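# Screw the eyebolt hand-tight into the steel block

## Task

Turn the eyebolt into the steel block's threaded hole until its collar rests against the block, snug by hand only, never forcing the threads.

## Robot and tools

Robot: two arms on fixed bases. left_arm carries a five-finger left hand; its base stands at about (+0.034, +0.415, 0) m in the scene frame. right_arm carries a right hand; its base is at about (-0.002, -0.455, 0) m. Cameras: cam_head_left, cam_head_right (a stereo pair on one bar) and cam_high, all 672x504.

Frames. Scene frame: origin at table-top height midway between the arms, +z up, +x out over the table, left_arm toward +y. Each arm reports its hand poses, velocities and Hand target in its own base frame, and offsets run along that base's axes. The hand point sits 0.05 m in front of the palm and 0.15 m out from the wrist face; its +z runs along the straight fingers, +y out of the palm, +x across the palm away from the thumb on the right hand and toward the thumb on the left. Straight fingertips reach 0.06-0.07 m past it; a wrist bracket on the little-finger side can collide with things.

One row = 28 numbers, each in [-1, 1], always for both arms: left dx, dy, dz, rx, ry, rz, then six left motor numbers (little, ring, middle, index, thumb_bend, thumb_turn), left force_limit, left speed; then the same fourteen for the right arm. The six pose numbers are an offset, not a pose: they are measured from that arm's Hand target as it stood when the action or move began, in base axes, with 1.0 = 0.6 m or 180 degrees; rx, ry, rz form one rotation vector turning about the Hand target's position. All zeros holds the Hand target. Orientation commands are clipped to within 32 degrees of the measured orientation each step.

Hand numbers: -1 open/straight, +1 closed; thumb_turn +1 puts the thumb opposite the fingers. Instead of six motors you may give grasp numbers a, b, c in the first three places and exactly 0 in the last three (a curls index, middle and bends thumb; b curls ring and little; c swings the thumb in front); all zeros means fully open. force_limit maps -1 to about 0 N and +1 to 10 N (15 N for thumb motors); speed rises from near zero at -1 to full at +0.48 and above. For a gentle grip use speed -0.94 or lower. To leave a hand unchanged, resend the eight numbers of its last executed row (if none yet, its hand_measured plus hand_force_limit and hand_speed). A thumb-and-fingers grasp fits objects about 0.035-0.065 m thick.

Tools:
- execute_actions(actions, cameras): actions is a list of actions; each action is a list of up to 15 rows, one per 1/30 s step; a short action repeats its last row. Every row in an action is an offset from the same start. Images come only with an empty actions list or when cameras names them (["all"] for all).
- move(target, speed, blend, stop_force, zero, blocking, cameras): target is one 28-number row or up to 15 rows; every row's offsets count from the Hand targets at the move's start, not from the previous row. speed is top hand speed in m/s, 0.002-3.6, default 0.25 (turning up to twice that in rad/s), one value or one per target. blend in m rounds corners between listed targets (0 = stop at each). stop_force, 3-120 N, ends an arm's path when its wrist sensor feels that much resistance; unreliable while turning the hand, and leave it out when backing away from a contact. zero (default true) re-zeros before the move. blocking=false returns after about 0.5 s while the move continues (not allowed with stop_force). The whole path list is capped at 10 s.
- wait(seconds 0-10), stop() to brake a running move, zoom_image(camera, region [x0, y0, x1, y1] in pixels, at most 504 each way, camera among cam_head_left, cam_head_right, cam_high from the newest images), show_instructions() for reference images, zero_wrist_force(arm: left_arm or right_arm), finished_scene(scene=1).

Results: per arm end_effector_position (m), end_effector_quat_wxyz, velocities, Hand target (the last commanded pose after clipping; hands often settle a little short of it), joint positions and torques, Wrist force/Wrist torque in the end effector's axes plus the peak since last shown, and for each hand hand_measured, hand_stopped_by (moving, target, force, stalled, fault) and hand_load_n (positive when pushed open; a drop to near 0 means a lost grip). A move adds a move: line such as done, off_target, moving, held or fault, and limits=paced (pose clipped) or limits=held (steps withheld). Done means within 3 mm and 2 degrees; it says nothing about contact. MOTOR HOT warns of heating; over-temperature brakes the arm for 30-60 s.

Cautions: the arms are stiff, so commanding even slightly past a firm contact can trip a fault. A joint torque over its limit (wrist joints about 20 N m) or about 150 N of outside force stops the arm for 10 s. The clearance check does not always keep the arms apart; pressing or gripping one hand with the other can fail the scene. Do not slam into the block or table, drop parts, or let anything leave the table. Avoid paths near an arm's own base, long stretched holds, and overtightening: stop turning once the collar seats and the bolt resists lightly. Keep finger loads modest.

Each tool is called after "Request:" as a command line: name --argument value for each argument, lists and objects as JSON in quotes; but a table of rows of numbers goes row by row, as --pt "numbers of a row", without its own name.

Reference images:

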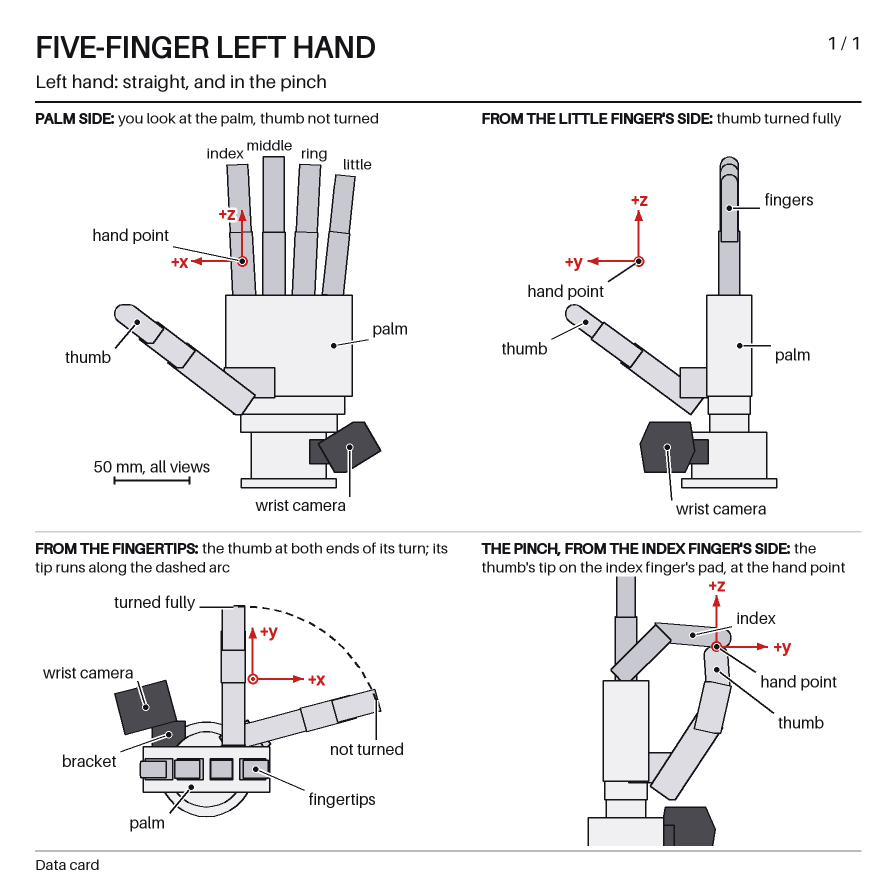

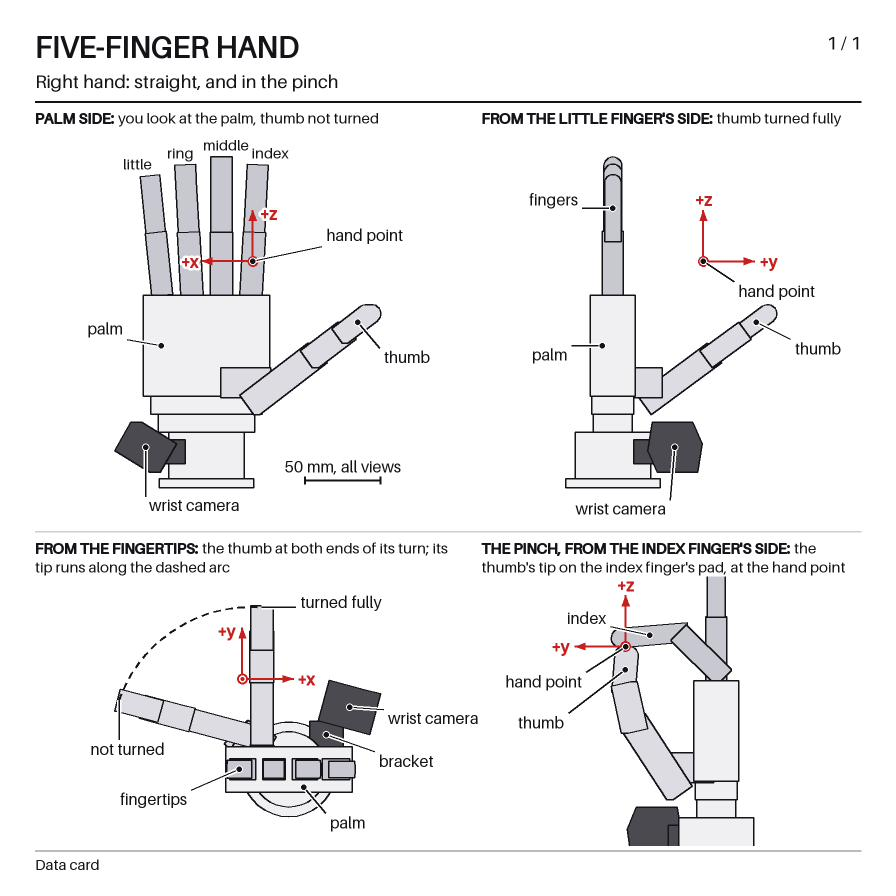

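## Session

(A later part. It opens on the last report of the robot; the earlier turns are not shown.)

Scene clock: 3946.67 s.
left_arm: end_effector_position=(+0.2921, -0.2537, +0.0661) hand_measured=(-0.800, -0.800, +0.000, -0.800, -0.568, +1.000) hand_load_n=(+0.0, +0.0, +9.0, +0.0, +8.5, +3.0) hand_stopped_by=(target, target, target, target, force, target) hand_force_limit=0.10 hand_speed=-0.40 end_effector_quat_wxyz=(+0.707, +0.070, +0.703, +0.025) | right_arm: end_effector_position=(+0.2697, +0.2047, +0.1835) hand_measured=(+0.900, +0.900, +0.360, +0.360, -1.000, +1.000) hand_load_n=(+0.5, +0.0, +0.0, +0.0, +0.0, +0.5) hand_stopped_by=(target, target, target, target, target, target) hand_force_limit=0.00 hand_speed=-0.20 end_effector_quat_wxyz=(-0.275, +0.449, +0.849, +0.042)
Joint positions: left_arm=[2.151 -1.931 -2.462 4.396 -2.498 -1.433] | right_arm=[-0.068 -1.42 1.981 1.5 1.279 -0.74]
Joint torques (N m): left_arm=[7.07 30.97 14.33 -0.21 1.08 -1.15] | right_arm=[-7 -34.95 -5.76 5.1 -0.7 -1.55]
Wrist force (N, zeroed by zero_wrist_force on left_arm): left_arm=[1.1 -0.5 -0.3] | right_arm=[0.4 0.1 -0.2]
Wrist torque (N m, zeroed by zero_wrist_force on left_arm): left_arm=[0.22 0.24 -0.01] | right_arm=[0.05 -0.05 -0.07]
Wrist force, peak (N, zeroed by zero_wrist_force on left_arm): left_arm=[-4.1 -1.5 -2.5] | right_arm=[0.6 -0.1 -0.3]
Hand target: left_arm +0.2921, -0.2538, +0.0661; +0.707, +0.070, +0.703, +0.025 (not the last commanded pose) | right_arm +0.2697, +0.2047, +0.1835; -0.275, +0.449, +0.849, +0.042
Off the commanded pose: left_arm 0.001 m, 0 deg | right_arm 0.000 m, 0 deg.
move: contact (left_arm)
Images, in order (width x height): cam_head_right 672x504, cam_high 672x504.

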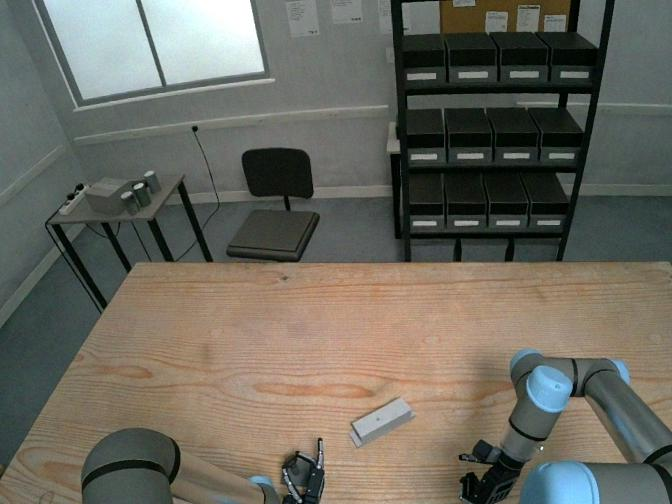

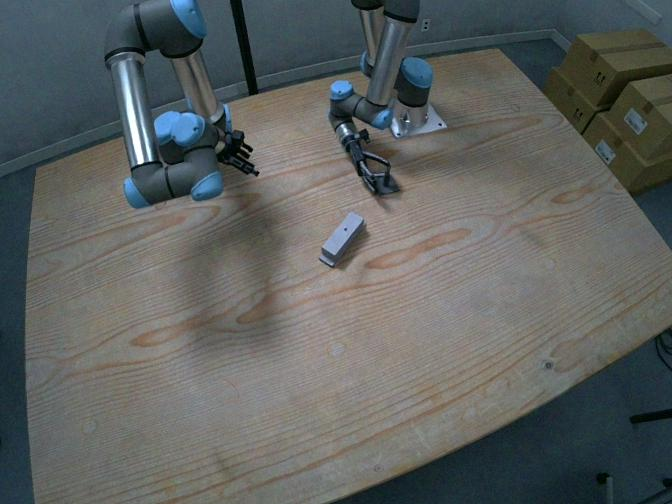

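Request:
move --target '[0,0,0,0,0,0,-0.8,-0.8,0.001,-0.8,-1,1,0.1,-0.93,0,0,0,0,0,0,0.9,0.9,0.36,0.36,-1,1,0,-0.2]' --cameras '["cam_high","cam_head_right"]'

Request:
zoom_image --camera "cam_head_right" --region '[272, 444, 308, 480]'

Request:
zoom_image --camera "cam_high" --region '[370, 156, 406, 192]'

Scene clock: 3973.87 s.
left_arm: end_effector_position=(+0.2921, -0.2538, +0.0661) hand_measured=(-0.800, -0.800, +0.000, -0.800, -1.000, +1.000) hand_load_n=(+0.0, +0.0, +0.5, +0.0, +0.0, +0.5) hand_stopped_by=(target, target, target, target, target, target) hand_force_limit=0.10 hand_speed=-0.93 end_effector_quat_wxyz=(+0.707, +0.070, +0.703, +0.025) | right_arm: end_effector_position=(+0.2697, +0.2047, +0.1835) hand_measured=(+0.900, +0.900, +0.360, +0.360, -1.000, +1.000) hand_load_n=(+0.0, +0.0, +0.0, +0.0, +0.0, +0.0) hand_stopped_by=(target, target, target, target, target, target) hand_force_limit=0.00 hand_speed=-0.20 end_effector_quat_wxyz=(-0.275, +0.449, +0.849, +0.042)
Joint positions: left_arm=[2.151 -1.931 -2.462 4.396 -2.498 -1.433] | right_arm=[-0.068 -1.42 1.981 1.5 1.279 -0.74]
Joint torques (N m): left_arm=[6.77 23.18 15.39 3.39 1.1 -0.87] | right_arm=[-6.27 -34.03 -6.11 5.17 -0.62 -1.68]
Wrist force (N, zeroed by zero_wrist_force on left_arm): left_arm=[0.5 -0.8 -0.1] | right_arm=[0.3 0.0 -0.2]
Wrist torque (N m, zeroed by zero_wrist_force on left_arm): left_arm=[0.24 0.24 0.00] | right_arm=[0.04 -0.04 -0.08]
Wrist force, peak (N, zeroed by zero_wrist_force on left_arm): left_arm=[1.3 -0.7 -0.4] | right_arm=[0.6 0.1 -0.3]
Hand target: left_arm +0.2921, -0.2538, +0.0661; +0.707, +0.070, +0.703, +0.025 | right_arm +0.2697, +0.2047, +0.1835; -0.275, +0.449, +0.849, +0.042
Off the commanded pose: left_arm 0.000 m, 0 deg | right_arm 0.000 m, 0 deg.
move: done
Images, in order (width x height): cam_head_right 672x504, cam_high 672x504.

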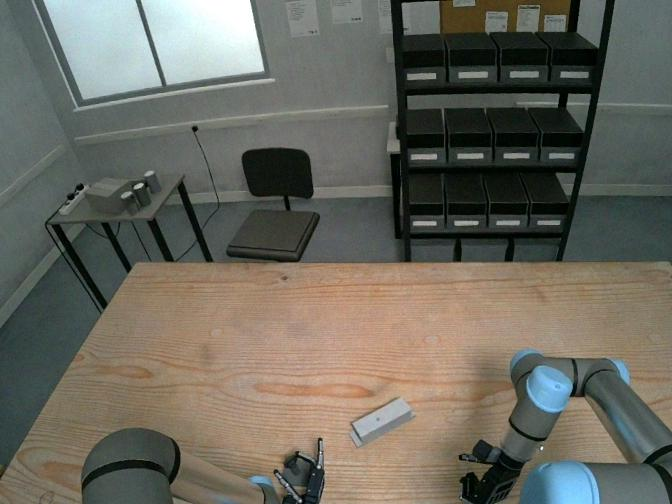

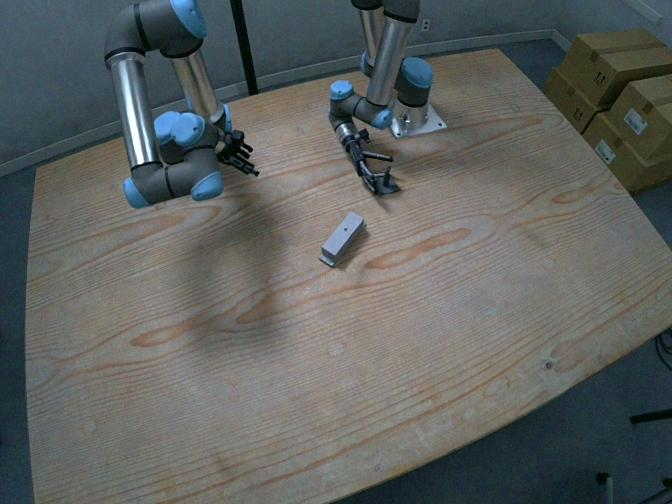

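Scaled by 14.000 from the camera's 672x504 image, which has a finer 960x720 frame.

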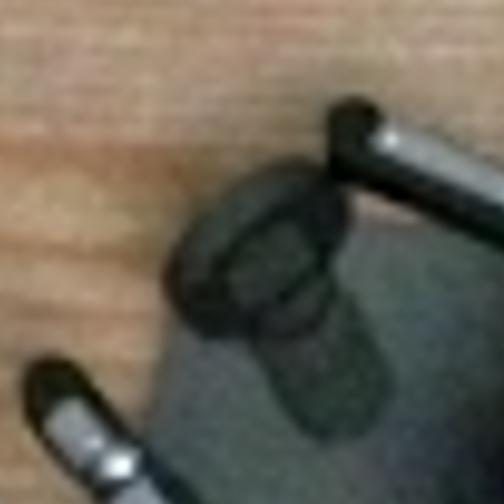

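Scaled by 14.000 from the camera's 672x504 image, which has a finer 960x720 frame.

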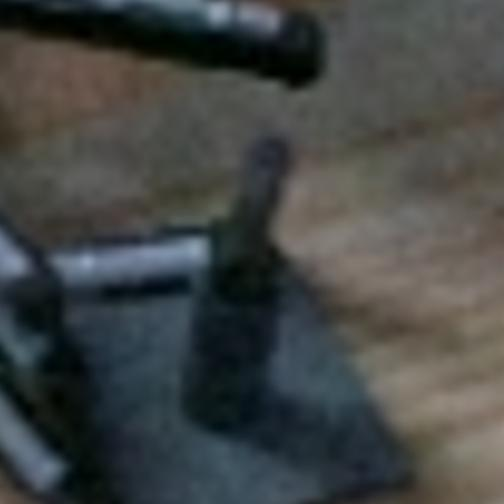

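Request:
move --target '[0,0,0,0,0,0,-0.8,-0.8,-0.8,-0.8,-1,1,0.1,-0.6,0,0,0,0,0,0,0.9,0.9,0.36,0.36,-1,1,0,-0.2]'

Request:
move --target '[0,-0.12,0,0,0,0,-0.8,-0.8,-0.8,-0.8,-1,1,0.1,-0.6,0,0,0,0,0,0,0.9,0.9,0.36,0.36,-1,1,0,-0.2]' --speed 0.05 --cameras '["cam_high","cam_head_right"]'

Request:
zoom_image --camera "cam_head_right" --region '[276, 444, 306, 474]'

Request:
zoom_image --camera "cam_high" --region '[372, 156, 402, 186]'

Scene clock: 3987.90 s.
left_arm: end_effector_position=(+0.2921, -0.2538, +0.0661) hand_measured=(-0.800, -0.800, -0.800, -0.800, -1.000, +1.000) hand_load_n=(+0.0, +0.0, +0.0, +0.0, +0.0, +0.5) hand_stopped_by=(target, target, target, target, target, target) hand_force_limit=0.10 hand_speed=-0.60 end_effector_quat_wxyz=(+0.707, +0.070, +0.703, +0.025) | right_arm: end_effector_position=(+0.2697, +0.2047, +0.1835) hand_measured=(+0.900, +0.900, +0.360, +0.360, -1.000, +1.000) hand_load_n=(+0.0, +0.0, +0.0, +0.0, +0.0, +0.5) hand_stopped_by=(target, target, target, target, target, target) hand_force_limit=0.00 hand_speed=-0.20 end_effector_quat_wxyz=(-0.275, +0.449, +0.849, +0.042)
Joint positions: left_arm=[2.151 -1.931 -2.462 4.396 -2.498 -1.433] | right_arm=[-0.068 -1.42 1.981 1.5 1.279 -0.74]
Joint torques (N m): left_arm=[6.26 14.94 14.95 3.55 0.95 -0.97] | right_arm=[-6.2 -34.61 -6.16 5.16 -0.68 -1.56]
Wrist force (N, zeroed by zero_wrist_force on left_arm): left_arm=[0.5 -0.6 -0.6] | right_arm=[0.3 0.0 -0.2]
Wrist torque (N m, zeroed by zero_wrist_force on left_arm): left_arm=[0.25 0.24 -0.01] | right_arm=[0.03 -0.03 -0.08]
Wrist force, peak (N, zeroed by zero_wrist_force on left_arm): left_arm=[0.4 -1.2 0.0] | right_arm=[0.6 0.2 -0.1]
Hand target: left_arm +0.2921, -0.2538, +0.0661; +0.707, +0.070, +0.703, +0.025 | right_arm +0.2697, +0.2047, +0.1835; -0.275, +0.449, +0.849, +0.042
Off the commanded pose: left_arm 0.000 m, 0 deg | right_arm 0.000 m, 0 deg.
move: done

Scene clock: 3989.67 s.
left_arm: end_effector_position=(+0.2921, -0.3258, +0.0660) hand_measured=(-0.800, -0.800, -0.800, -0.800, -1.000, +1.000) hand_load_n=(+0.5, +0.0, +0.0, +0.0, +0.0, +0.5) hand_stopped_by=(target, target, target, target, target, target) hand_force_limit=0.10 hand_speed=-0.60 end_effector_quat_wxyz=(+0.707, +0.070, +0.703, +0.025) | right_arm: end_effector_position=(+0.2697, +0.2047, +0.1835) hand_measured=(+0.900, +0.900, +0.360, +0.360, -1.000, +1.000) hand_load_n=(+0.0, +0.0, +0.0, +0.0, +0.0, +0.0) hand_stopped_by=(target, target, target, target, target, target) hand_force_limit=0.00 hand_speed=-0.20 end_effector_quat_wxyz=(-0.275, +0.449, +0.849, +0.042)
Joint positions: left_arm=[2.036 -2.026 -2.255 4.285 -2.613 -1.433] | right_arm=[-0.068 -1.42 1.981 1.5 1.279 -0.74]
Joint torques (N m): left_arm=[8.85 37.88 -0.44 3.52 1.12 -1.2] | right_arm=[-5.5 -33.98 -5.51 5.05 -0.66 -1.67]
Wrist force (N, zeroed by zero_wrist_force on left_arm): left_arm=[0.7 -0.7 -0.9] | right_arm=[0.3 0.2 -0.3]
Wrist torque (N m, zeroed by zero_wrist_force on left_arm): left_arm=[0.27 0.24 -0.02] | right_arm=[0.07 -0.03 -0.07]
Wrist force, peak (N, zeroed by zero_wrist_force on left_arm): left_arm=[0.7 -1.3 -0.8] | right_arm=[0.5 -0.1 -0.3]
Hand target: left_arm +0.2921, -0.3258, +0.0661; +0.707, +0.070, +0.703, +0.025 | right_arm +0.2697, +0.2047, +0.1835; -0.275, +0.449, +0.849, +0.042
Off the commanded pose: left_arm 0.000 m, 0 deg | right_arm 0.000 m, 0 deg.
move: done
Images, in order (width x height): cam_head_right 672x504, cam_high 672x504.

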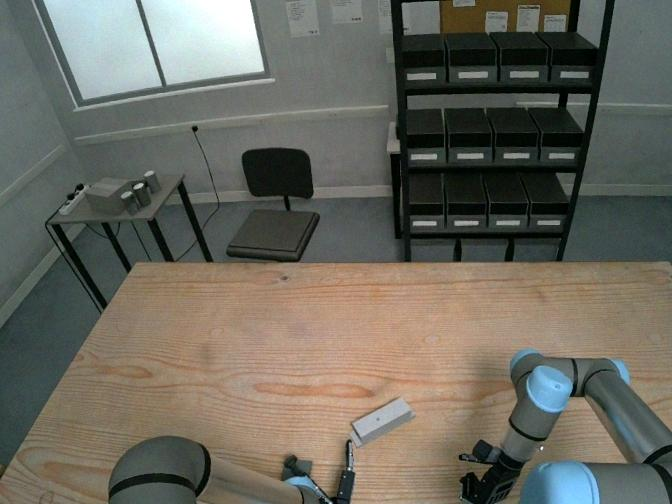

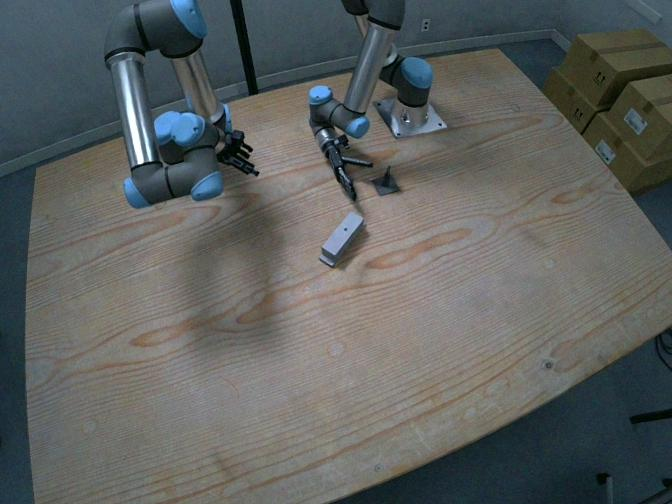

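Scaled by 16.800 from the camera's 672x504 image, which has a finer 960x720 frame.

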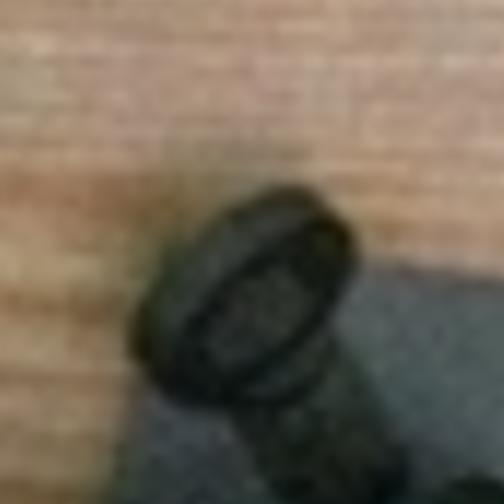

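Scaled by 16.800 from the camera's 672x504 image, which has a finer 960x720 frame.

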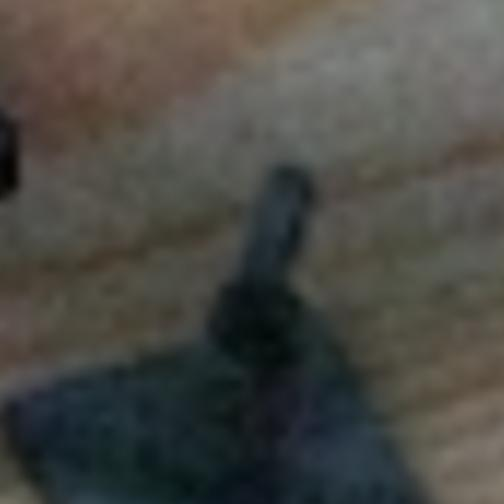

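Request:
move --pt "0 0 0.4 0 0 0 -0.8 -0.8 -0.8 -0.8 -1 1 0.1 -0.6 0 0 0 0 0 0 0.9 0.9 0.36 0.36 -1 1 0 -0.2" --pt "0.02 0.05 0.42 -0.313 0.008 0.2725 -0.8 -0.8 -0.8 -0.8 -1 1 0.1 -0.6 0 0 0 0 0 0 0.9 0.9 0.36 0.36 -1 1 0 -0.2" --pt "0.02 0.1 0.4 -0.626 0.016 0.545 -0.8 -0.8 -0.8 -0.8 -1 1 0.1 -0.6 0 0 0 0 0 0 0.9 0.9 0.36 0.36 -1 1 0 -0.2" --speed 0.35 --blend 0.03

Scene clock: 4072.70 s.
left_arm: end_effector_position=(+0.2918, -0.3246, +0.2769) hand_measured=(-0.800, -0.800, -0.800, -0.800, -1.000, +1.000) hand_load_n=(+0.0, +0.0, +0.0, +0.0, +0.0, +0.5) hand_stopped_by=(target, target, target, target, target, target) hand_force_limit=0.10 hand_speed=-0.60 end_effector_quat_wxyz=(+0.710, +0.070, +0.700, +0.026) | right_arm: end_effector_position=(+0.2697, +0.2047, +0.1835) hand_measured=(+0.900, +0.900, +0.360, +0.360, -1.000, +1.000) hand_load_n=(+0.0, +0.0, +0.0, +0.0, +0.0, +0.0) hand_stopped_by=(target, target, target, target, target, target) hand_force_limit=0.00 hand_speed=-0.20 end_effector_quat_wxyz=(-0.275, +0.449, +0.849, +0.042)
Joint positions: left_arm=[2.036 -1.583 -2.068 3.671 -2.613 -1.417] | right_arm=[-0.068 -1.42 1.981 1.5 1.279 -0.74]
Joint torques (N m): left_arm=[-8.07 16.55 17.43 -1.28 -0.5 0.02] | right_arm=[-5.76 -34.61 -5.59 5.04 -0.76 -1.63]
Wrist force (N, zeroed by zero_wrist_force on left_arm): left_arm=[1.2 -0.6 -0.9] | right_arm=[0.5 -0.1 -0.3]
Wrist torque (N m, zeroed by zero_wrist_force on left_arm): left_arm=[0.27 0.20 0.01] | right_arm=[0.03 -0.06 -0.07]
Wrist force, peak (N, zeroed by zero_wrist_force on left_arm): left_arm=[11.0 -2.9 -3.4] | right_arm=[0.5 0.1 -0.4]
Hand target: left_arm +0.2918, -0.3246, +0.2770; +0.710, +0.070, +0.700, +0.026 (not the last commanded pose) | right_arm +0.2697, +0.2047, +0.1835; -0.275, +0.449, +0.849, +0.042
Off the commanded pose: left_arm 0.067 m, 149 deg | right_arm 0.000 m, 0 deg.
move: held (left_arm; a check stopped the path); path passed 0 of 3 targets; limits=held
pose unreachable (left arm): on one or more control steps of this call, first in action 0 (counted from 0), this arm could not follow its commanded pose, so it was not sent that pose on those steps. It may still have moved: this result reports where it is.
cause: moving toward the commanded pose would bring two parts of the arm too close to each other (joints 4 (wrist 1) to 6 (wrist 3) lie between them).

Request:
move --pt "0 0 -0.03 -0.313 0.008 0.2725 -0.8 -0.8 -0.8 -0.8 -1 1 0.1 -0.6 0 0 0 0 0 0 0.9 0.9 0.36 0.36 -1 1 0 -0.2" --pt "0.02 0 -0.0 -0.626 0.016 0.545 -0.8 -0.8 -0.8 -0.8 -1 1 0.1 -0.6 0 0 0 0 0 0 0.9 0.9 0.36 0.36 -1 1 0 -0.2" --speed 0.35 --blend 0.03

Scene clock: 4084.73 s.
left_arm: end_effector_position=(+0.2918, -0.3246, +0.2770) hand_measured=(-0.800, -0.800, -0.800, -0.800, -1.000, +1.000) hand_load_n=(+0.0, +0.0, +0.0, +0.0, +0.0, +0.5) hand_stopped_by=(target, target, target, target, target, target) hand_force_limit=0.10 hand_speed=-0.60 end_effector_quat_wxyz=(+0.710, +0.069, +0.700, +0.026) | right_arm: end_effector_position=(+0.2697, +0.2047, +0.1835) hand_measured=(+0.900, +0.900, +0.360, +0.360, -1.000, +1.000) hand_load_n=(+0.0, +0.0, +0.0, +0.0, +0.0, +0.0) hand_stopped_by=(target, target, target, target, target, target) hand_force_limit=0.00 hand_speed=-0.20 end_effector_quat_wxyz=(-0.275, +0.449, +0.849, +0.042)
Joint positions: left_arm=[2.036 -1.583 -2.067 3.671 -2.614 -1.418] | right_arm=[-0.068 -1.42 1.981 1.5 1.279 -0.74]
Joint torques (N m): left_arm=[-6.51 20.48 22.91 -1.48 0.97 1.09] | right_arm=[-6.12 -34.2 -5.45 5.06 -0.71 -1.77]
Wrist force (N, zeroed by zero_wrist_force on left_arm): left_arm=[0.2 -0.4 -0.9] | right_arm=[0.4 0.1 -0.2]
Wrist torque (N m, zeroed by zero_wrist_force on left_arm): left_arm=[0.28 0.31 -0.06] | right_arm=[0.04 -0.04 -0.07]
Wrist force, peak (N, zeroed by zero_wrist_force on left_arm): left_arm=[0.3 -0.5 -1.2] | right_arm=[0.6 0.2 -0.4]
Hand target: left_arm +0.2918, -0.3246, +0.2770; +0.710, +0.069, +0.700, +0.026 (not the last commanded pose) | right_arm +0.2697, +0.2047, +0.1835; -0.275, +0.449, +0.849, +0.042
Off the commanded pose: left_arm 0.012 m, 149 deg | right_arm 0.000 m, 0 deg.
move: held (left_arm; a check stopped the path); path passed 0 of 2 targets; limits=held
pose unreachable (left arm): on one or more control steps of this call, first in action 0 (counted from 0), this arm could not follow its commanded pose, so it was not sent that pose on those steps. It may still have moved: this result reports where it is.
cause: moving toward the commanded pose would bring two parts of the arm too close to each other (joints 4 (wrist 1) to 6 (wrist 3) lie between them).

Request:
move --pt "0 0 -0.12 0 0 0 -0.8 -0.8 -0.8 -0.8 -1 1 0.1 -0.6 0 0 0 0 0 0 0.9 0.9 0.36 0.36 -1 1 0 -0.2" --pt "0.05 -0.02 -0.05 -0.313 0.008 0.2725 -0.8 -0.8 -0.8 -0.8 -1 1 0.1 -0.6 0 0 0 0 0 0 0.9 0.9 0.36 0.36 -1 1 0 -0.2" --pt "0.05 0 0.0 -0.626 0.016 0.545 -0.8 -0.8 -0.8 -0.8 -1 1 0.1 -0.6 0 0 0 0 0 0 0.9 0.9 0.36 0.36 -1 1 0 -0.2" --speed 0.3 --blend 0.02

Scene clock: 4094.97 s.
left_arm: end_effector_position=(+0.2908, -0.3230, +0.2245) hand_measured=(-0.800, -0.800, -0.800, -0.800, -1.000, +1.000) hand_load_n=(+0.0, +0.0, +0.5, +0.0, +0.0, +0.0) hand_stopped_by=(target, target, target, target, target, target) hand_force_limit=0.10 hand_speed=-0.60 end_effector_quat_wxyz=(+0.708, +0.069, +0.702, +0.025) | right_arm: end_effector_position=(+0.2697, +0.2047, +0.1835) hand_measured=(+0.900, +0.900, +0.360, +0.360, -1.000, +1.000) hand_load_n=(+0.0, +0.0, +0.0, +0.5, +0.0, +0.0) hand_stopped_by=(target, target, target, target, target, target) hand_force_limit=0.00 hand_speed=-0.20 end_effector_quat_wxyz=(-0.275, +0.449, +0.849, +0.042)
Joint positions: left_arm=[2.036 -1.659 -2.142 3.809 -2.614 -1.43] | right_arm=[-0.068 -1.42 1.981 1.5 1.279 -0.74]
Joint torques (N m): left_arm=[-6.58 12.4 18.79 0.76 -0.16 -0.17] | right_arm=[-5.18 -35.1 -5.7 5.15 -0.71 -1.62]
Wrist force (N, zeroed by zero_wrist_force on left_arm): left_arm=[0.2 -0.6 -1.0] | right_arm=[0.5 0.2 -0.2]
Wrist torque (N m, zeroed by zero_wrist_force on left_arm): left_arm=[0.26 0.32 0.09] | right_arm=[0.06 -0.05 -0.07]
Wrist force, peak (N, zeroed by zero_wrist_force on left_arm): left_arm=[15.1 -4.2 -3.1] | right_arm=[0.6 0.2 -0.4]
Hand target: left_arm +0.2908, -0.3230, +0.2244; +0.708, +0.069, +0.702, +0.025 (not the last commanded pose) | right_arm +0.2697, +0.2047, +0.1835; -0.275, +0.449, +0.849, +0.042
Off the commanded pose: left_arm 0.061 m, 149 deg | right_arm 0.000 m, 0 deg.
move: held (left_arm; a check stopped the path); path passed 0 of 3 targets; limits=held
pose unreachable (left arm): on one or more control steps of this call, first in action 0 (counted from 0), this arm could not follow its commanded pose, so it was not sent that pose on those steps. It may still have moved: this result reports where it is.
cause: moving toward the commanded pose would bring two parts of the arm too close to each other (joints 4 (wrist 1) to 6 (wrist 3) lie between them).

Request:
move --pt "0.232 -0.128 0.043 0 0 -0.25 -0.8 -0.8 -0.8 -0.8 -1 1 0.1 -0.6 0 0 0 0 0 0 0.9 0.9 0.36 0.36 -1 1 0 -0.2" --speed 0.3

Scene clock: 4178.73 s.
left_arm: end_effector_position=(+0.4300, -0.3999, +0.2502) hand_measured=(-0.800, -0.800, -0.800, -0.800, -1.000, +1.000) hand_load_n=(+0.0, +0.0, +0.0, +0.0, +0.0, +0.0) hand_stopped_by=(target, target, target, target, target, target) hand_force_limit=0.10 hand_speed=-0.60 end_effector_quat_wxyz=(+0.664, +0.333, +0.622, -0.248) end_effector_velocity=(+0.000, +0.000, +0.001) end_effector_angular_velocity=(-0.001, -0.002, -0.003) | right_arm: end_effector_position=(+0.2697, +0.2047, +0.1835) hand_measured=(+0.900, +0.900, +0.360, +0.360, -1.000, +1.000) hand_load_n=(+0.0, +0.0, +0.0, +0.0, +0.0, +0.0) hand_stopped_by=(target, target, target, target, target, target) hand_force_limit=0.00 hand_speed=-0.20 end_effector_quat_wxyz=(-0.275, +0.449, +0.849, +0.042)
Joint positions: left_arm=[2.686 -1.52 -2.204 3.728 -1.178 -1.439] | right_arm=[-0.068 -1.42 1.981 1.5 1.279 -0.74]
Joint velocities: left_arm=[0.002 0.001 0.001 0 0.005 0] | right_arm=[within noise]
Joint torques (N m): left_arm=[8.97 20.1 8.38 4.23 1.31 -0.7] | right_arm=[-5.37 -34.81 -5.41 5.01 -0.8 -1.6]
Wrist force (N, zeroed by zero_wrist_force on left_arm): left_arm=[0.4 -0.2 -0.8] | right_arm=[0.3 0.0 -0.2]
Wrist torque (N m, zeroed by zero_wrist_force on left_arm): left_arm=[0.31 0.31 0.11] | right_arm=[0.03 -0.04 -0.08]
Wrist force, peak (N, zeroed by zero_wrist_force on left_arm): left_arm=[0.8 -1.6 -4.3] | right_arm=[0.4 0.2 -0.4]
Hand target: left_arm +0.4300, -0.3998, +0.2502; +0.664, +0.333, +0.622, -0.248 | right_arm +0.2697, +0.2047, +0.1835; -0.275, +0.449, +0.849, +0.042
Off the commanded pose: left_arm 0.000 m, 0 deg | right_arm 0.000 m, 0 deg.
move: done

Request:
move --pt "-0.03 0.03 0.0 0.2111 0.4746 -0.0014 0.9 0.9 0.4 0.4 -1 1 0 -0.2 0 0 0 0 0 0 0.9 0.9 0.36 0.36 -1 1 0 -0.2" --speed 0.3

Request:
move --pt "0 0 0.0 0 0 -0.5 0.9 0.9 0.4 0.4 -1 1 0 -0.2 0 0 0 0 0 0 0.9 0.9 0.36 0.36 -1 1 0 -0.2" --pt "0 0 0.0 0 0 -1.0 0.9 0.9 0.4 0.4 -1 1 0 -0.2 0 0 0 0 0 0 0.9 0.9 0.36 0.36 -1 1 0 -0.2" --speed 0.5 --blend 0.01

Scene clock: 4218.40 s.
left_arm: end_effector_position=(+0.4121, -0.3818, +0.2502) hand_measured=(+0.900, +0.900, +0.400, +0.400, -1.000, +1.000) hand_load_n=(+0.0, +0.0, +0.0, +0.0, +0.0, -0.5) hand_stopped_by=(target, target, target, target, target, target) hand_force_limit=0.00 hand_speed=-0.20 end_effector_quat_wxyz=(-0.058, +0.261, +0.941, -0.208) | right_arm: end_effector_position=(+0.2697, +0.2047, +0.1835) hand_measured=(+0.900, +0.900, +0.360, +0.360, -1.000, +1.000) hand_load_n=(+0.0, +0.0, +0.0, +0.0, +0.0, +0.0) hand_stopped_by=(target, target, target, target, target, target) hand_force_limit=0.00 hand_speed=-0.20 end_effector_quat_wxyz=(-0.275, +0.449, +0.849, +0.042)
Joint positions: left_arm=[2.721 -2.279 -0.833 1.485 -1.139 -1.438] | right_arm=[-0.068 -1.42 1.981 1.5 1.279 -0.74]
Joint torques (N m): left_arm=[-8.19 39.16 25.92 -5.03 -0.69 0.31] | right_arm=[-5.36 -34.54 -5.65 5.11 -0.77 -1.56]
Wrist force (N, zeroed by zero_wrist_force on left_arm): left_arm=[-0.4 -0.5 -0.7] | right_arm=[0.4 0.1 -0.1]
Wrist torque (N m, zeroed by zero_wrist_force on left_arm): left_arm=[-0.04 0.03 -0.09] | right_arm=[0.04 -0.05 -0.07]
Wrist force, peak (N, zeroed by zero_wrist_force on left_arm): left_arm=[1.2 -1.1 -1.1] | right_arm=[0.5 0.0 -0.5]
Hand target: left_arm +0.4120, -0.3818, +0.2502; -0.058, +0.261, +0.941, -0.208 | right_arm +0.2697, +0.2047, +0.1835; -0.275, +0.449, +0.849, +0.042
Off the commanded pose: left_arm 0.000 m, 0 deg | right_arm 0.000 m, 0 deg.
move: done

Scene clock: 4222.13 s.
left_arm: end_effector_position=(+0.4120, -0.3818, +0.2503) hand_measured=(+0.900, +0.900, +0.400, +0.400, -1.000, +1.000) hand_load_n=(+0.0, +0.0, +0.0, +0.5, +0.0, +0.0) hand_stopped_by=(target, target, target, target, target, target) hand_force_limit=0.00 hand_speed=-0.20 end_effector_quat_wxyz=(-0.208, +0.941, -0.261, +0.058) end_effector_velocity=(+0.000, +0.000, +0.000) end_effector_angular_velocity=(+0.003, +0.001, -0.007) | right_arm: end_effector_position=(+0.2697, +0.2047, +0.1835) hand_measured=(+0.900, +0.900, +0.360, +0.360, -1.000, +1.000) hand_load_n=(+0.5, +0.0, +0.0, +0.0, +0.0, +0.0) hand_stopped_by=(target, target, target, target, target, target) hand_force_limit=0.00 hand_speed=-0.20 end_effector_quat_wxyz=(-0.275, +0.449, +0.849, +0.042)
Joint positions: left_arm=[2.538 -2.159 -1.024 1.584 -2.005 1.502] | right_arm=[-0.068 -1.42 1.981 1.5 1.279 -0.74]
Joint velocities: left_arm=[-0.001 0 0.001 0 -0.002 0.007] | right_arm=[within noise]
Joint torques (N m): left_arm=[-7.7 26.55 32.4 -3.52 -2.24 1.4] | right_arm=[-5.31 -34.29 -5.99 5.03 -0.74 -1.63]
Wrist force (N, zeroed by zero_wrist_force on left_arm): left_arm=[-0.6 -0.1 -0.5] | right_arm=[0.5 0.0 -0.2]
Wrist torque (N m, zeroed by zero_wrist_force on left_arm): left_arm=[0.02 0.03 -0.17] | right_arm=[0.03 -0.06 -0.07]
Wrist force, peak (N, zeroed by zero_wrist_force on left_arm): left_arm=[-0.2 -1.0 -1.1] | right_arm=[0.6 -0.1 -0.3]
Hand target: left_arm +0.4120, -0.3818, +0.2502; -0.208, +0.941, -0.261, +0.058 | right_arm +0.2697, +0.2047, +0.1835; -0.275, +0.449, +0.849, +0.042
Off the commanded pose: left_arm 0.000 m, 0 deg | right_arm 0.000 m, 0 deg.
move: done

Request:
move --pt "-0.164 0.252 -0.084 0 0 0 0.9 0.9 0.4 0.4 -1 1 0 -0.2 0 0 0 0 0 0 0.9 0.9 0.36 0.36 -1 1 0 -0.2" --speed 0.3 --cameras '["cam_high","cam_head_right","cam_head_left"]'

Request:
zoom_image --camera "cam_head_right" --region '[256, 410, 326, 480]'

Request:
zoom_image --camera "cam_high" --region '[352, 130, 422, 200]'

Scene clock: 4232.87 s.
left_arm: end_effector_position=(+0.3136, -0.2307, +0.1998) hand_measured=(+0.900, +0.900, +0.400, +0.400, -1.000, +1.000) hand_load_n=(+0.0, +0.0, +0.0, +0.0, +0.0, +0.0) hand_stopped_by=(target, target, target, target, target, target) hand_force_limit=0.00 hand_speed=-0.20 end_effector_quat_wxyz=(-0.208, +0.941, -0.261, +0.058) | right_arm: end_effector_position=(+0.2697, +0.2047, +0.1835) hand_measured=(+0.900, +0.900, +0.360, +0.360, -1.000, +1.000) hand_load_n=(+0.0, +0.0, +0.0, +0.0, -0.5, +0.0) hand_stopped_by=(target, target, target, target, target, target) hand_force_limit=0.00 hand_speed=-0.20 end_effector_quat_wxyz=(-0.275, +0.449, +0.849, +0.042)
Joint positions: left_arm=[2.732 -1.735 -1.727 1.953 -2.002 1.716] | right_arm=[-0.068 -1.42 1.981 1.5 1.279 -0.74]
Joint torques (N m): left_arm=[7.71 34.4 7.33 -1.48 -2.44 1.33] | right_arm=[-5.44 -34.05 -5.22 5 -0.76 -1.58]
Wrist force (N, zeroed by zero_wrist_force on left_arm): left_arm=[-0.7 -0.5 -0.4] | right_arm=[0.6 0.0 -0.2]
Wrist torque (N m, zeroed by zero_wrist_force on left_arm): left_arm=[-0.04 0.06 -0.16] | right_arm=[0.04 -0.07 -0.06]
Wrist force, peak (N, zeroed by zero_wrist_force on left_arm): left_arm=[-2.4 -1.4 0.6] | right_arm=[0.6 0.0 -0.3]
Hand target: left_arm +0.3136, -0.2306, +0.1998; -0.208, +0.941, -0.261, +0.058 | right_arm +0.2697, +0.2047, +0.1835; -0.275, +0.449, +0.849, +0.042
Off the commanded pose: left_arm 0.000 m, 0 deg | right_arm 0.000 m, 0 deg.
move: done

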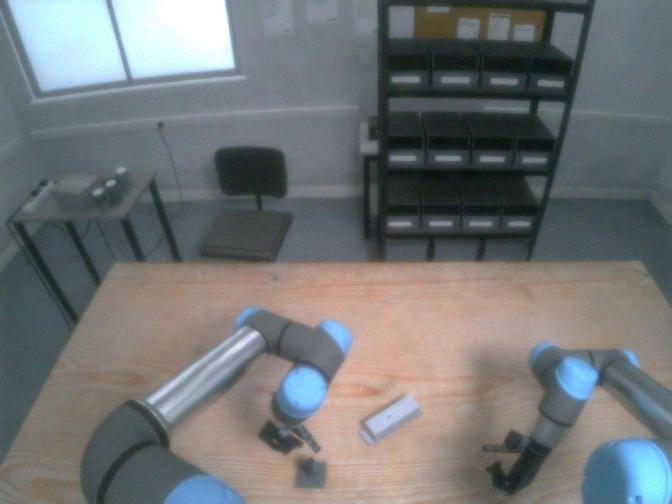

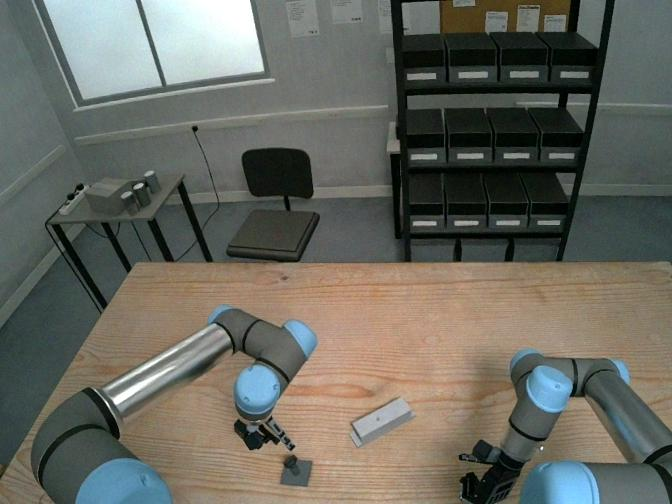

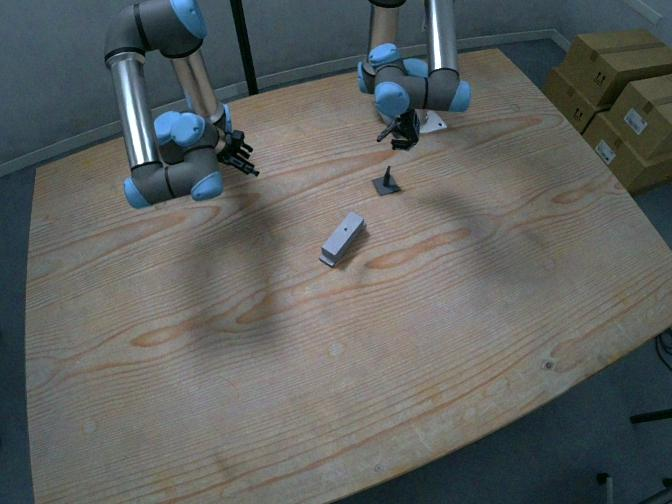

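Scaled by 7.200 from the camera's 672x504 image, which has a finer 960x720 frame.

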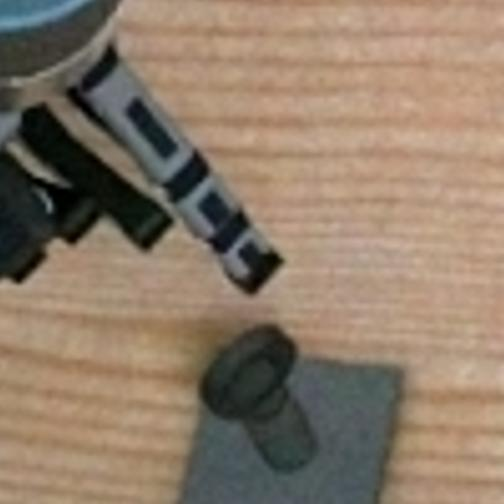

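Scaled by 7.200 from the camera's 672x504 image, which has a finer 960x720 frame.

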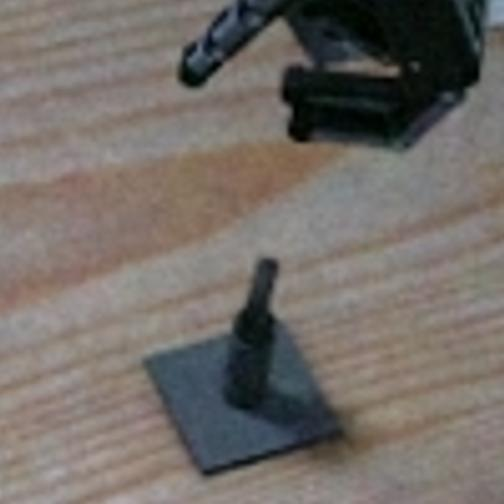

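Request:
move --pt "0 0 -0.125 0 0 0 0.9 0.9 0.4 0.4 -1 1 0 -0.2 0 0 0 0 0 0 0.9 0.9 0.36 0.36 -1 1 0 -0.2" --speed 0.15 --cameras '["cam_high","cam_head_right"]'

Request:
zoom_image --camera "cam_head_right" --region '[264, 432, 312, 480]'

Request:
zoom_image --camera "cam_high" --region '[364, 146, 412, 194]'

Scene clock: 4257.13 s.
left_arm: end_effector_position=(+0.3136, -0.2306, +0.1249) hand_measured=(+0.900, +0.900, +0.400, +0.400, -1.000, +1.000) hand_load_n=(+0.0, +0.0, +0.0, +0.0, +0.0, +0.0) hand_stopped_by=(target, target, target, target, target, target) hand_force_limit=0.00 hand_speed=-0.20 end_effector_quat_wxyz=(-0.208, +0.941, -0.261, +0.058) | right_arm: end_effector_position=(+0.2697, +0.2047, +0.1835) hand_measured=(+0.900, +0.900, +0.360, +0.360, -1.000, +1.000) hand_load_n=(+0.0, +0.0, +0.0, +0.5, -0.5, +0.0) hand_stopped_by=(target, target, target, target, target, target) hand_force_limit=0.00 hand_speed=-0.20 end_effector_quat_wxyz=(-0.275, +0.449, +0.849, +0.042)
Joint positions: left_arm=[2.732 -1.808 -1.846 2.145 -2.002 1.716] | right_arm=[-0.068 -1.42 1.981 1.5 1.279 -0.74]
Joint torques (N m): left_arm=[-0.87 25.36 20.76 -0.43 0.68 1.35] | right_arm=[-5.48 -34.96 -6.32 5.06 -0.8 -1.51]
Wrist force (N, zeroed by zero_wrist_force on left_arm): left_arm=[-0.4 -0.7 -0.1] | right_arm=[0.4 -0.1 0.0]
Wrist torque (N m, zeroed by zero_wrist_force on left_arm): left_arm=[-0.09 0.05 -0.13] | right_arm=[0.01 -0.06 -0.07]
Wrist force, peak (N, zeroed by zero_wrist_force on left_arm): left_arm=[-0.5 -1.3 -1.7] | right_arm=[0.6 0.3 -0.4]
Hand target: left_arm +0.3136, -0.2306, +0.1248; -0.208, +0.941, -0.261, +0.058 | right_arm +0.2697, +0.2047, +0.1835; -0.275, +0.449, +0.849, +0.042
Off the commanded pose: left_arm 0.000 m, 0 deg | right_arm 0.000 m, 0 deg.
move: done
Images, in order (width x height): cam_head_right 672x504, cam_high 672x504.

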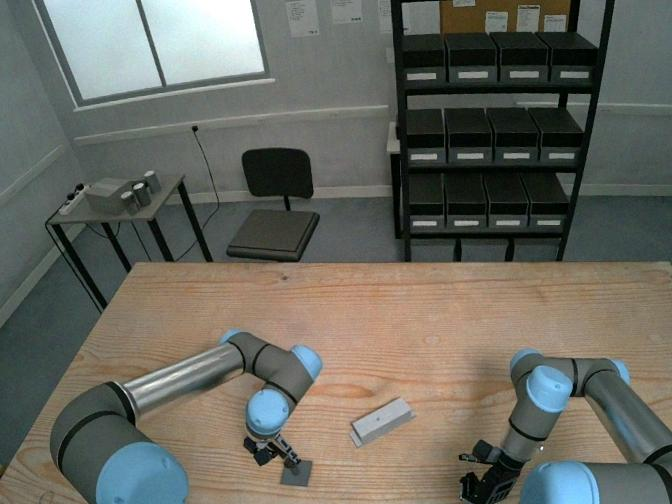

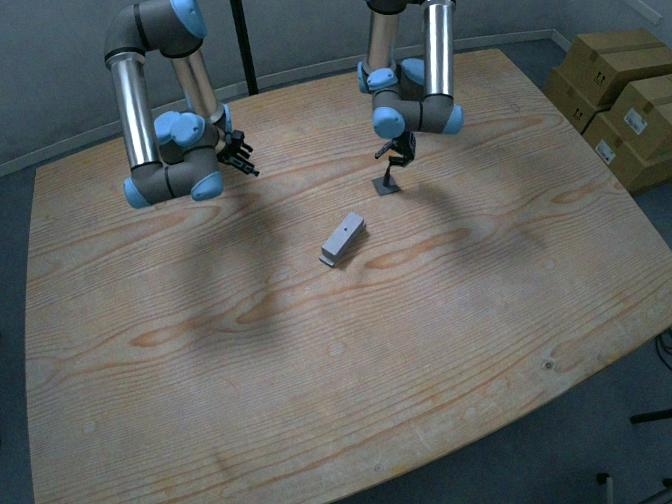

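Scaled by 10.500 from the camera's 672x504 image, which has a finer 960x720 frame.

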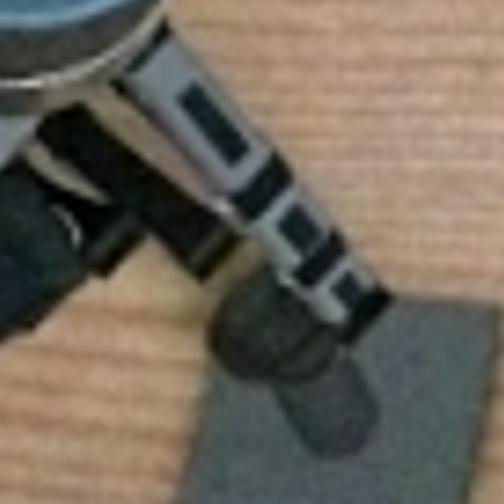

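Scaled by 10.500 from the camera's 672x504 image, which has a finer 960x720 frame.

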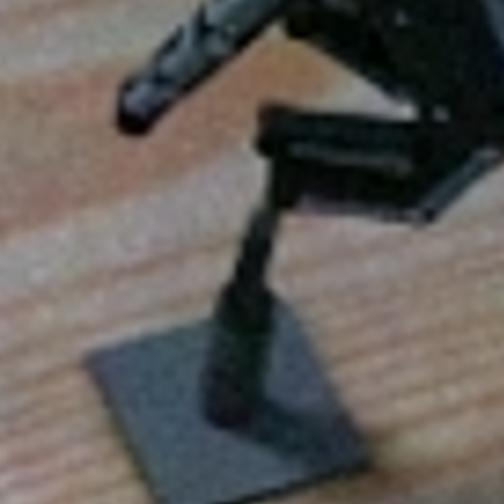

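Request:
move --pt "0.0048 0.0145 0 0 0 0 0.9 0.9 0.4 0.4 -1 1 0 -0.2 0 0 0 0 0 0 0.9 0.9 0.36 0.36 -1 1 0 -0.2" --pt "0.0048 0.0145 -0.04 0 0 0 0.9 0.9 0.4 0.4 -1 1 0 -0.2 0 0 0 0 0 0 0.9 0.9 0.36 0.36 -1 1 0 -0.2" --speed '[0.05,0.03]' --stop_force 3 --cameras '["cam_high","cam_head_right"]'

Request:
zoom_image --camera "cam_head_right" --region '[264, 432, 312, 480]'

Request:
zoom_image --camera "cam_high" --region '[364, 146, 412, 194]'

Scene clock: 4302.60 s.
left_arm: end_effector_position=(+0.3165, -0.2220, +0.1008) hand_measured=(+0.900, +0.900, +0.400, +0.400, -1.000, +1.000) hand_load_n=(+0.0, +0.0, +0.0, +0.5, +0.0, +0.0) hand_stopped_by=(target, target, target, target, target, target) hand_force_limit=0.00 hand_speed=-0.20 end_effector_quat_wxyz=(-0.208, +0.941, -0.261, +0.058) | right_arm: end_effector_position=(+0.2697, +0.2047, +0.1835) hand_measured=(+0.900, +0.900, +0.360, +0.360, -1.000, +1.000) hand_load_n=(+0.0, +0.0, +0.0, +0.0, +0.0, +0.0) hand_stopped_by=(target, target, target, target, target, target) hand_force_limit=0.00 hand_speed=-0.20 end_effector_quat_wxyz=(-0.275, +0.449, +0.849, +0.042)
Joint positions: left_arm=[2.759 -1.828 -1.888 2.22 -2 1.746] | right_arm=[-0.068 -1.42 1.981 1.5 1.279 -0.74]
Joint torques (N m): left_arm=[7.91 35.4 27.79 -5.16 -2.27 1.13] | right_arm=[-4.46 -34.61 -5.48 4.99 -0.82 -1.57]
Wrist force (N, zeroed by zero_wrist_force on left_arm): left_arm=[-0.3 -0.5 -0.4] | right_arm=[0.3 0.0 -0.3]
Wrist torque (N m, zeroed by zero_wrist_force on left_arm): left_arm=[-0.05 0.02 -0.15] | right_arm=[0.04 -0.03 -0.08]
Wrist force, peak (N, zeroed by zero_wrist_force on left_arm): left_arm=[-0.1 -1.6 -0.5] | right_arm=[0.7 0.0 -0.2]
Hand target: left_arm +0.3165, -0.2219, +0.1008; -0.208, +0.941, -0.261, +0.058 | right_arm +0.2697, +0.2047, +0.1835; -0.275, +0.449, +0.849, +0.042
Off the commanded pose: left_arm 0.000 m, 0 deg | right_arm 0.000 m, 0 deg.
move: done
Images, in order (width x height): cam_head_right 672x504, cam_high 672x504.

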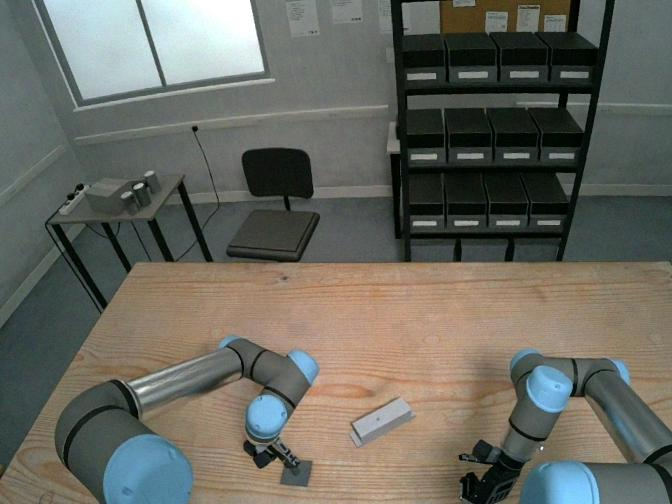

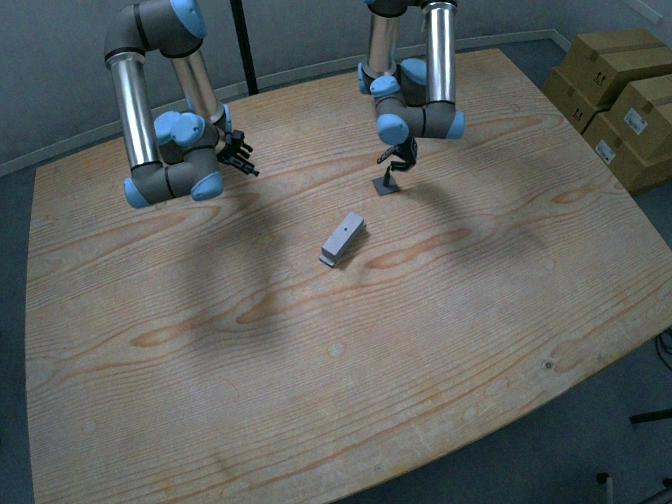

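Scaled by 10.500 from the camera's 672x504 image, which has a finer 960x720 frame.

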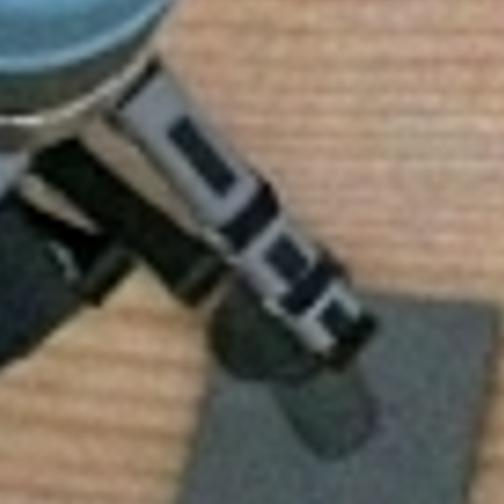

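Scaled by 10.500 from the camera's 672x504 image, which has a finer 960x720 frame.

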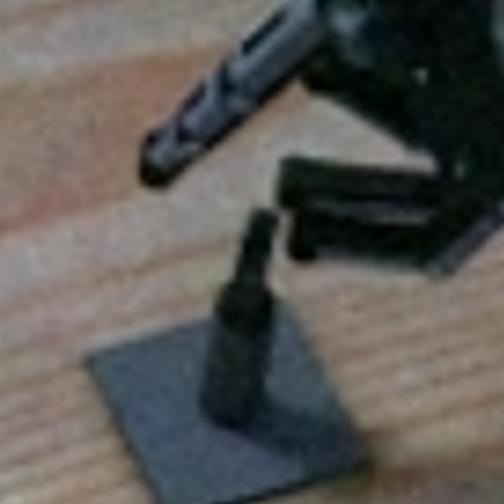

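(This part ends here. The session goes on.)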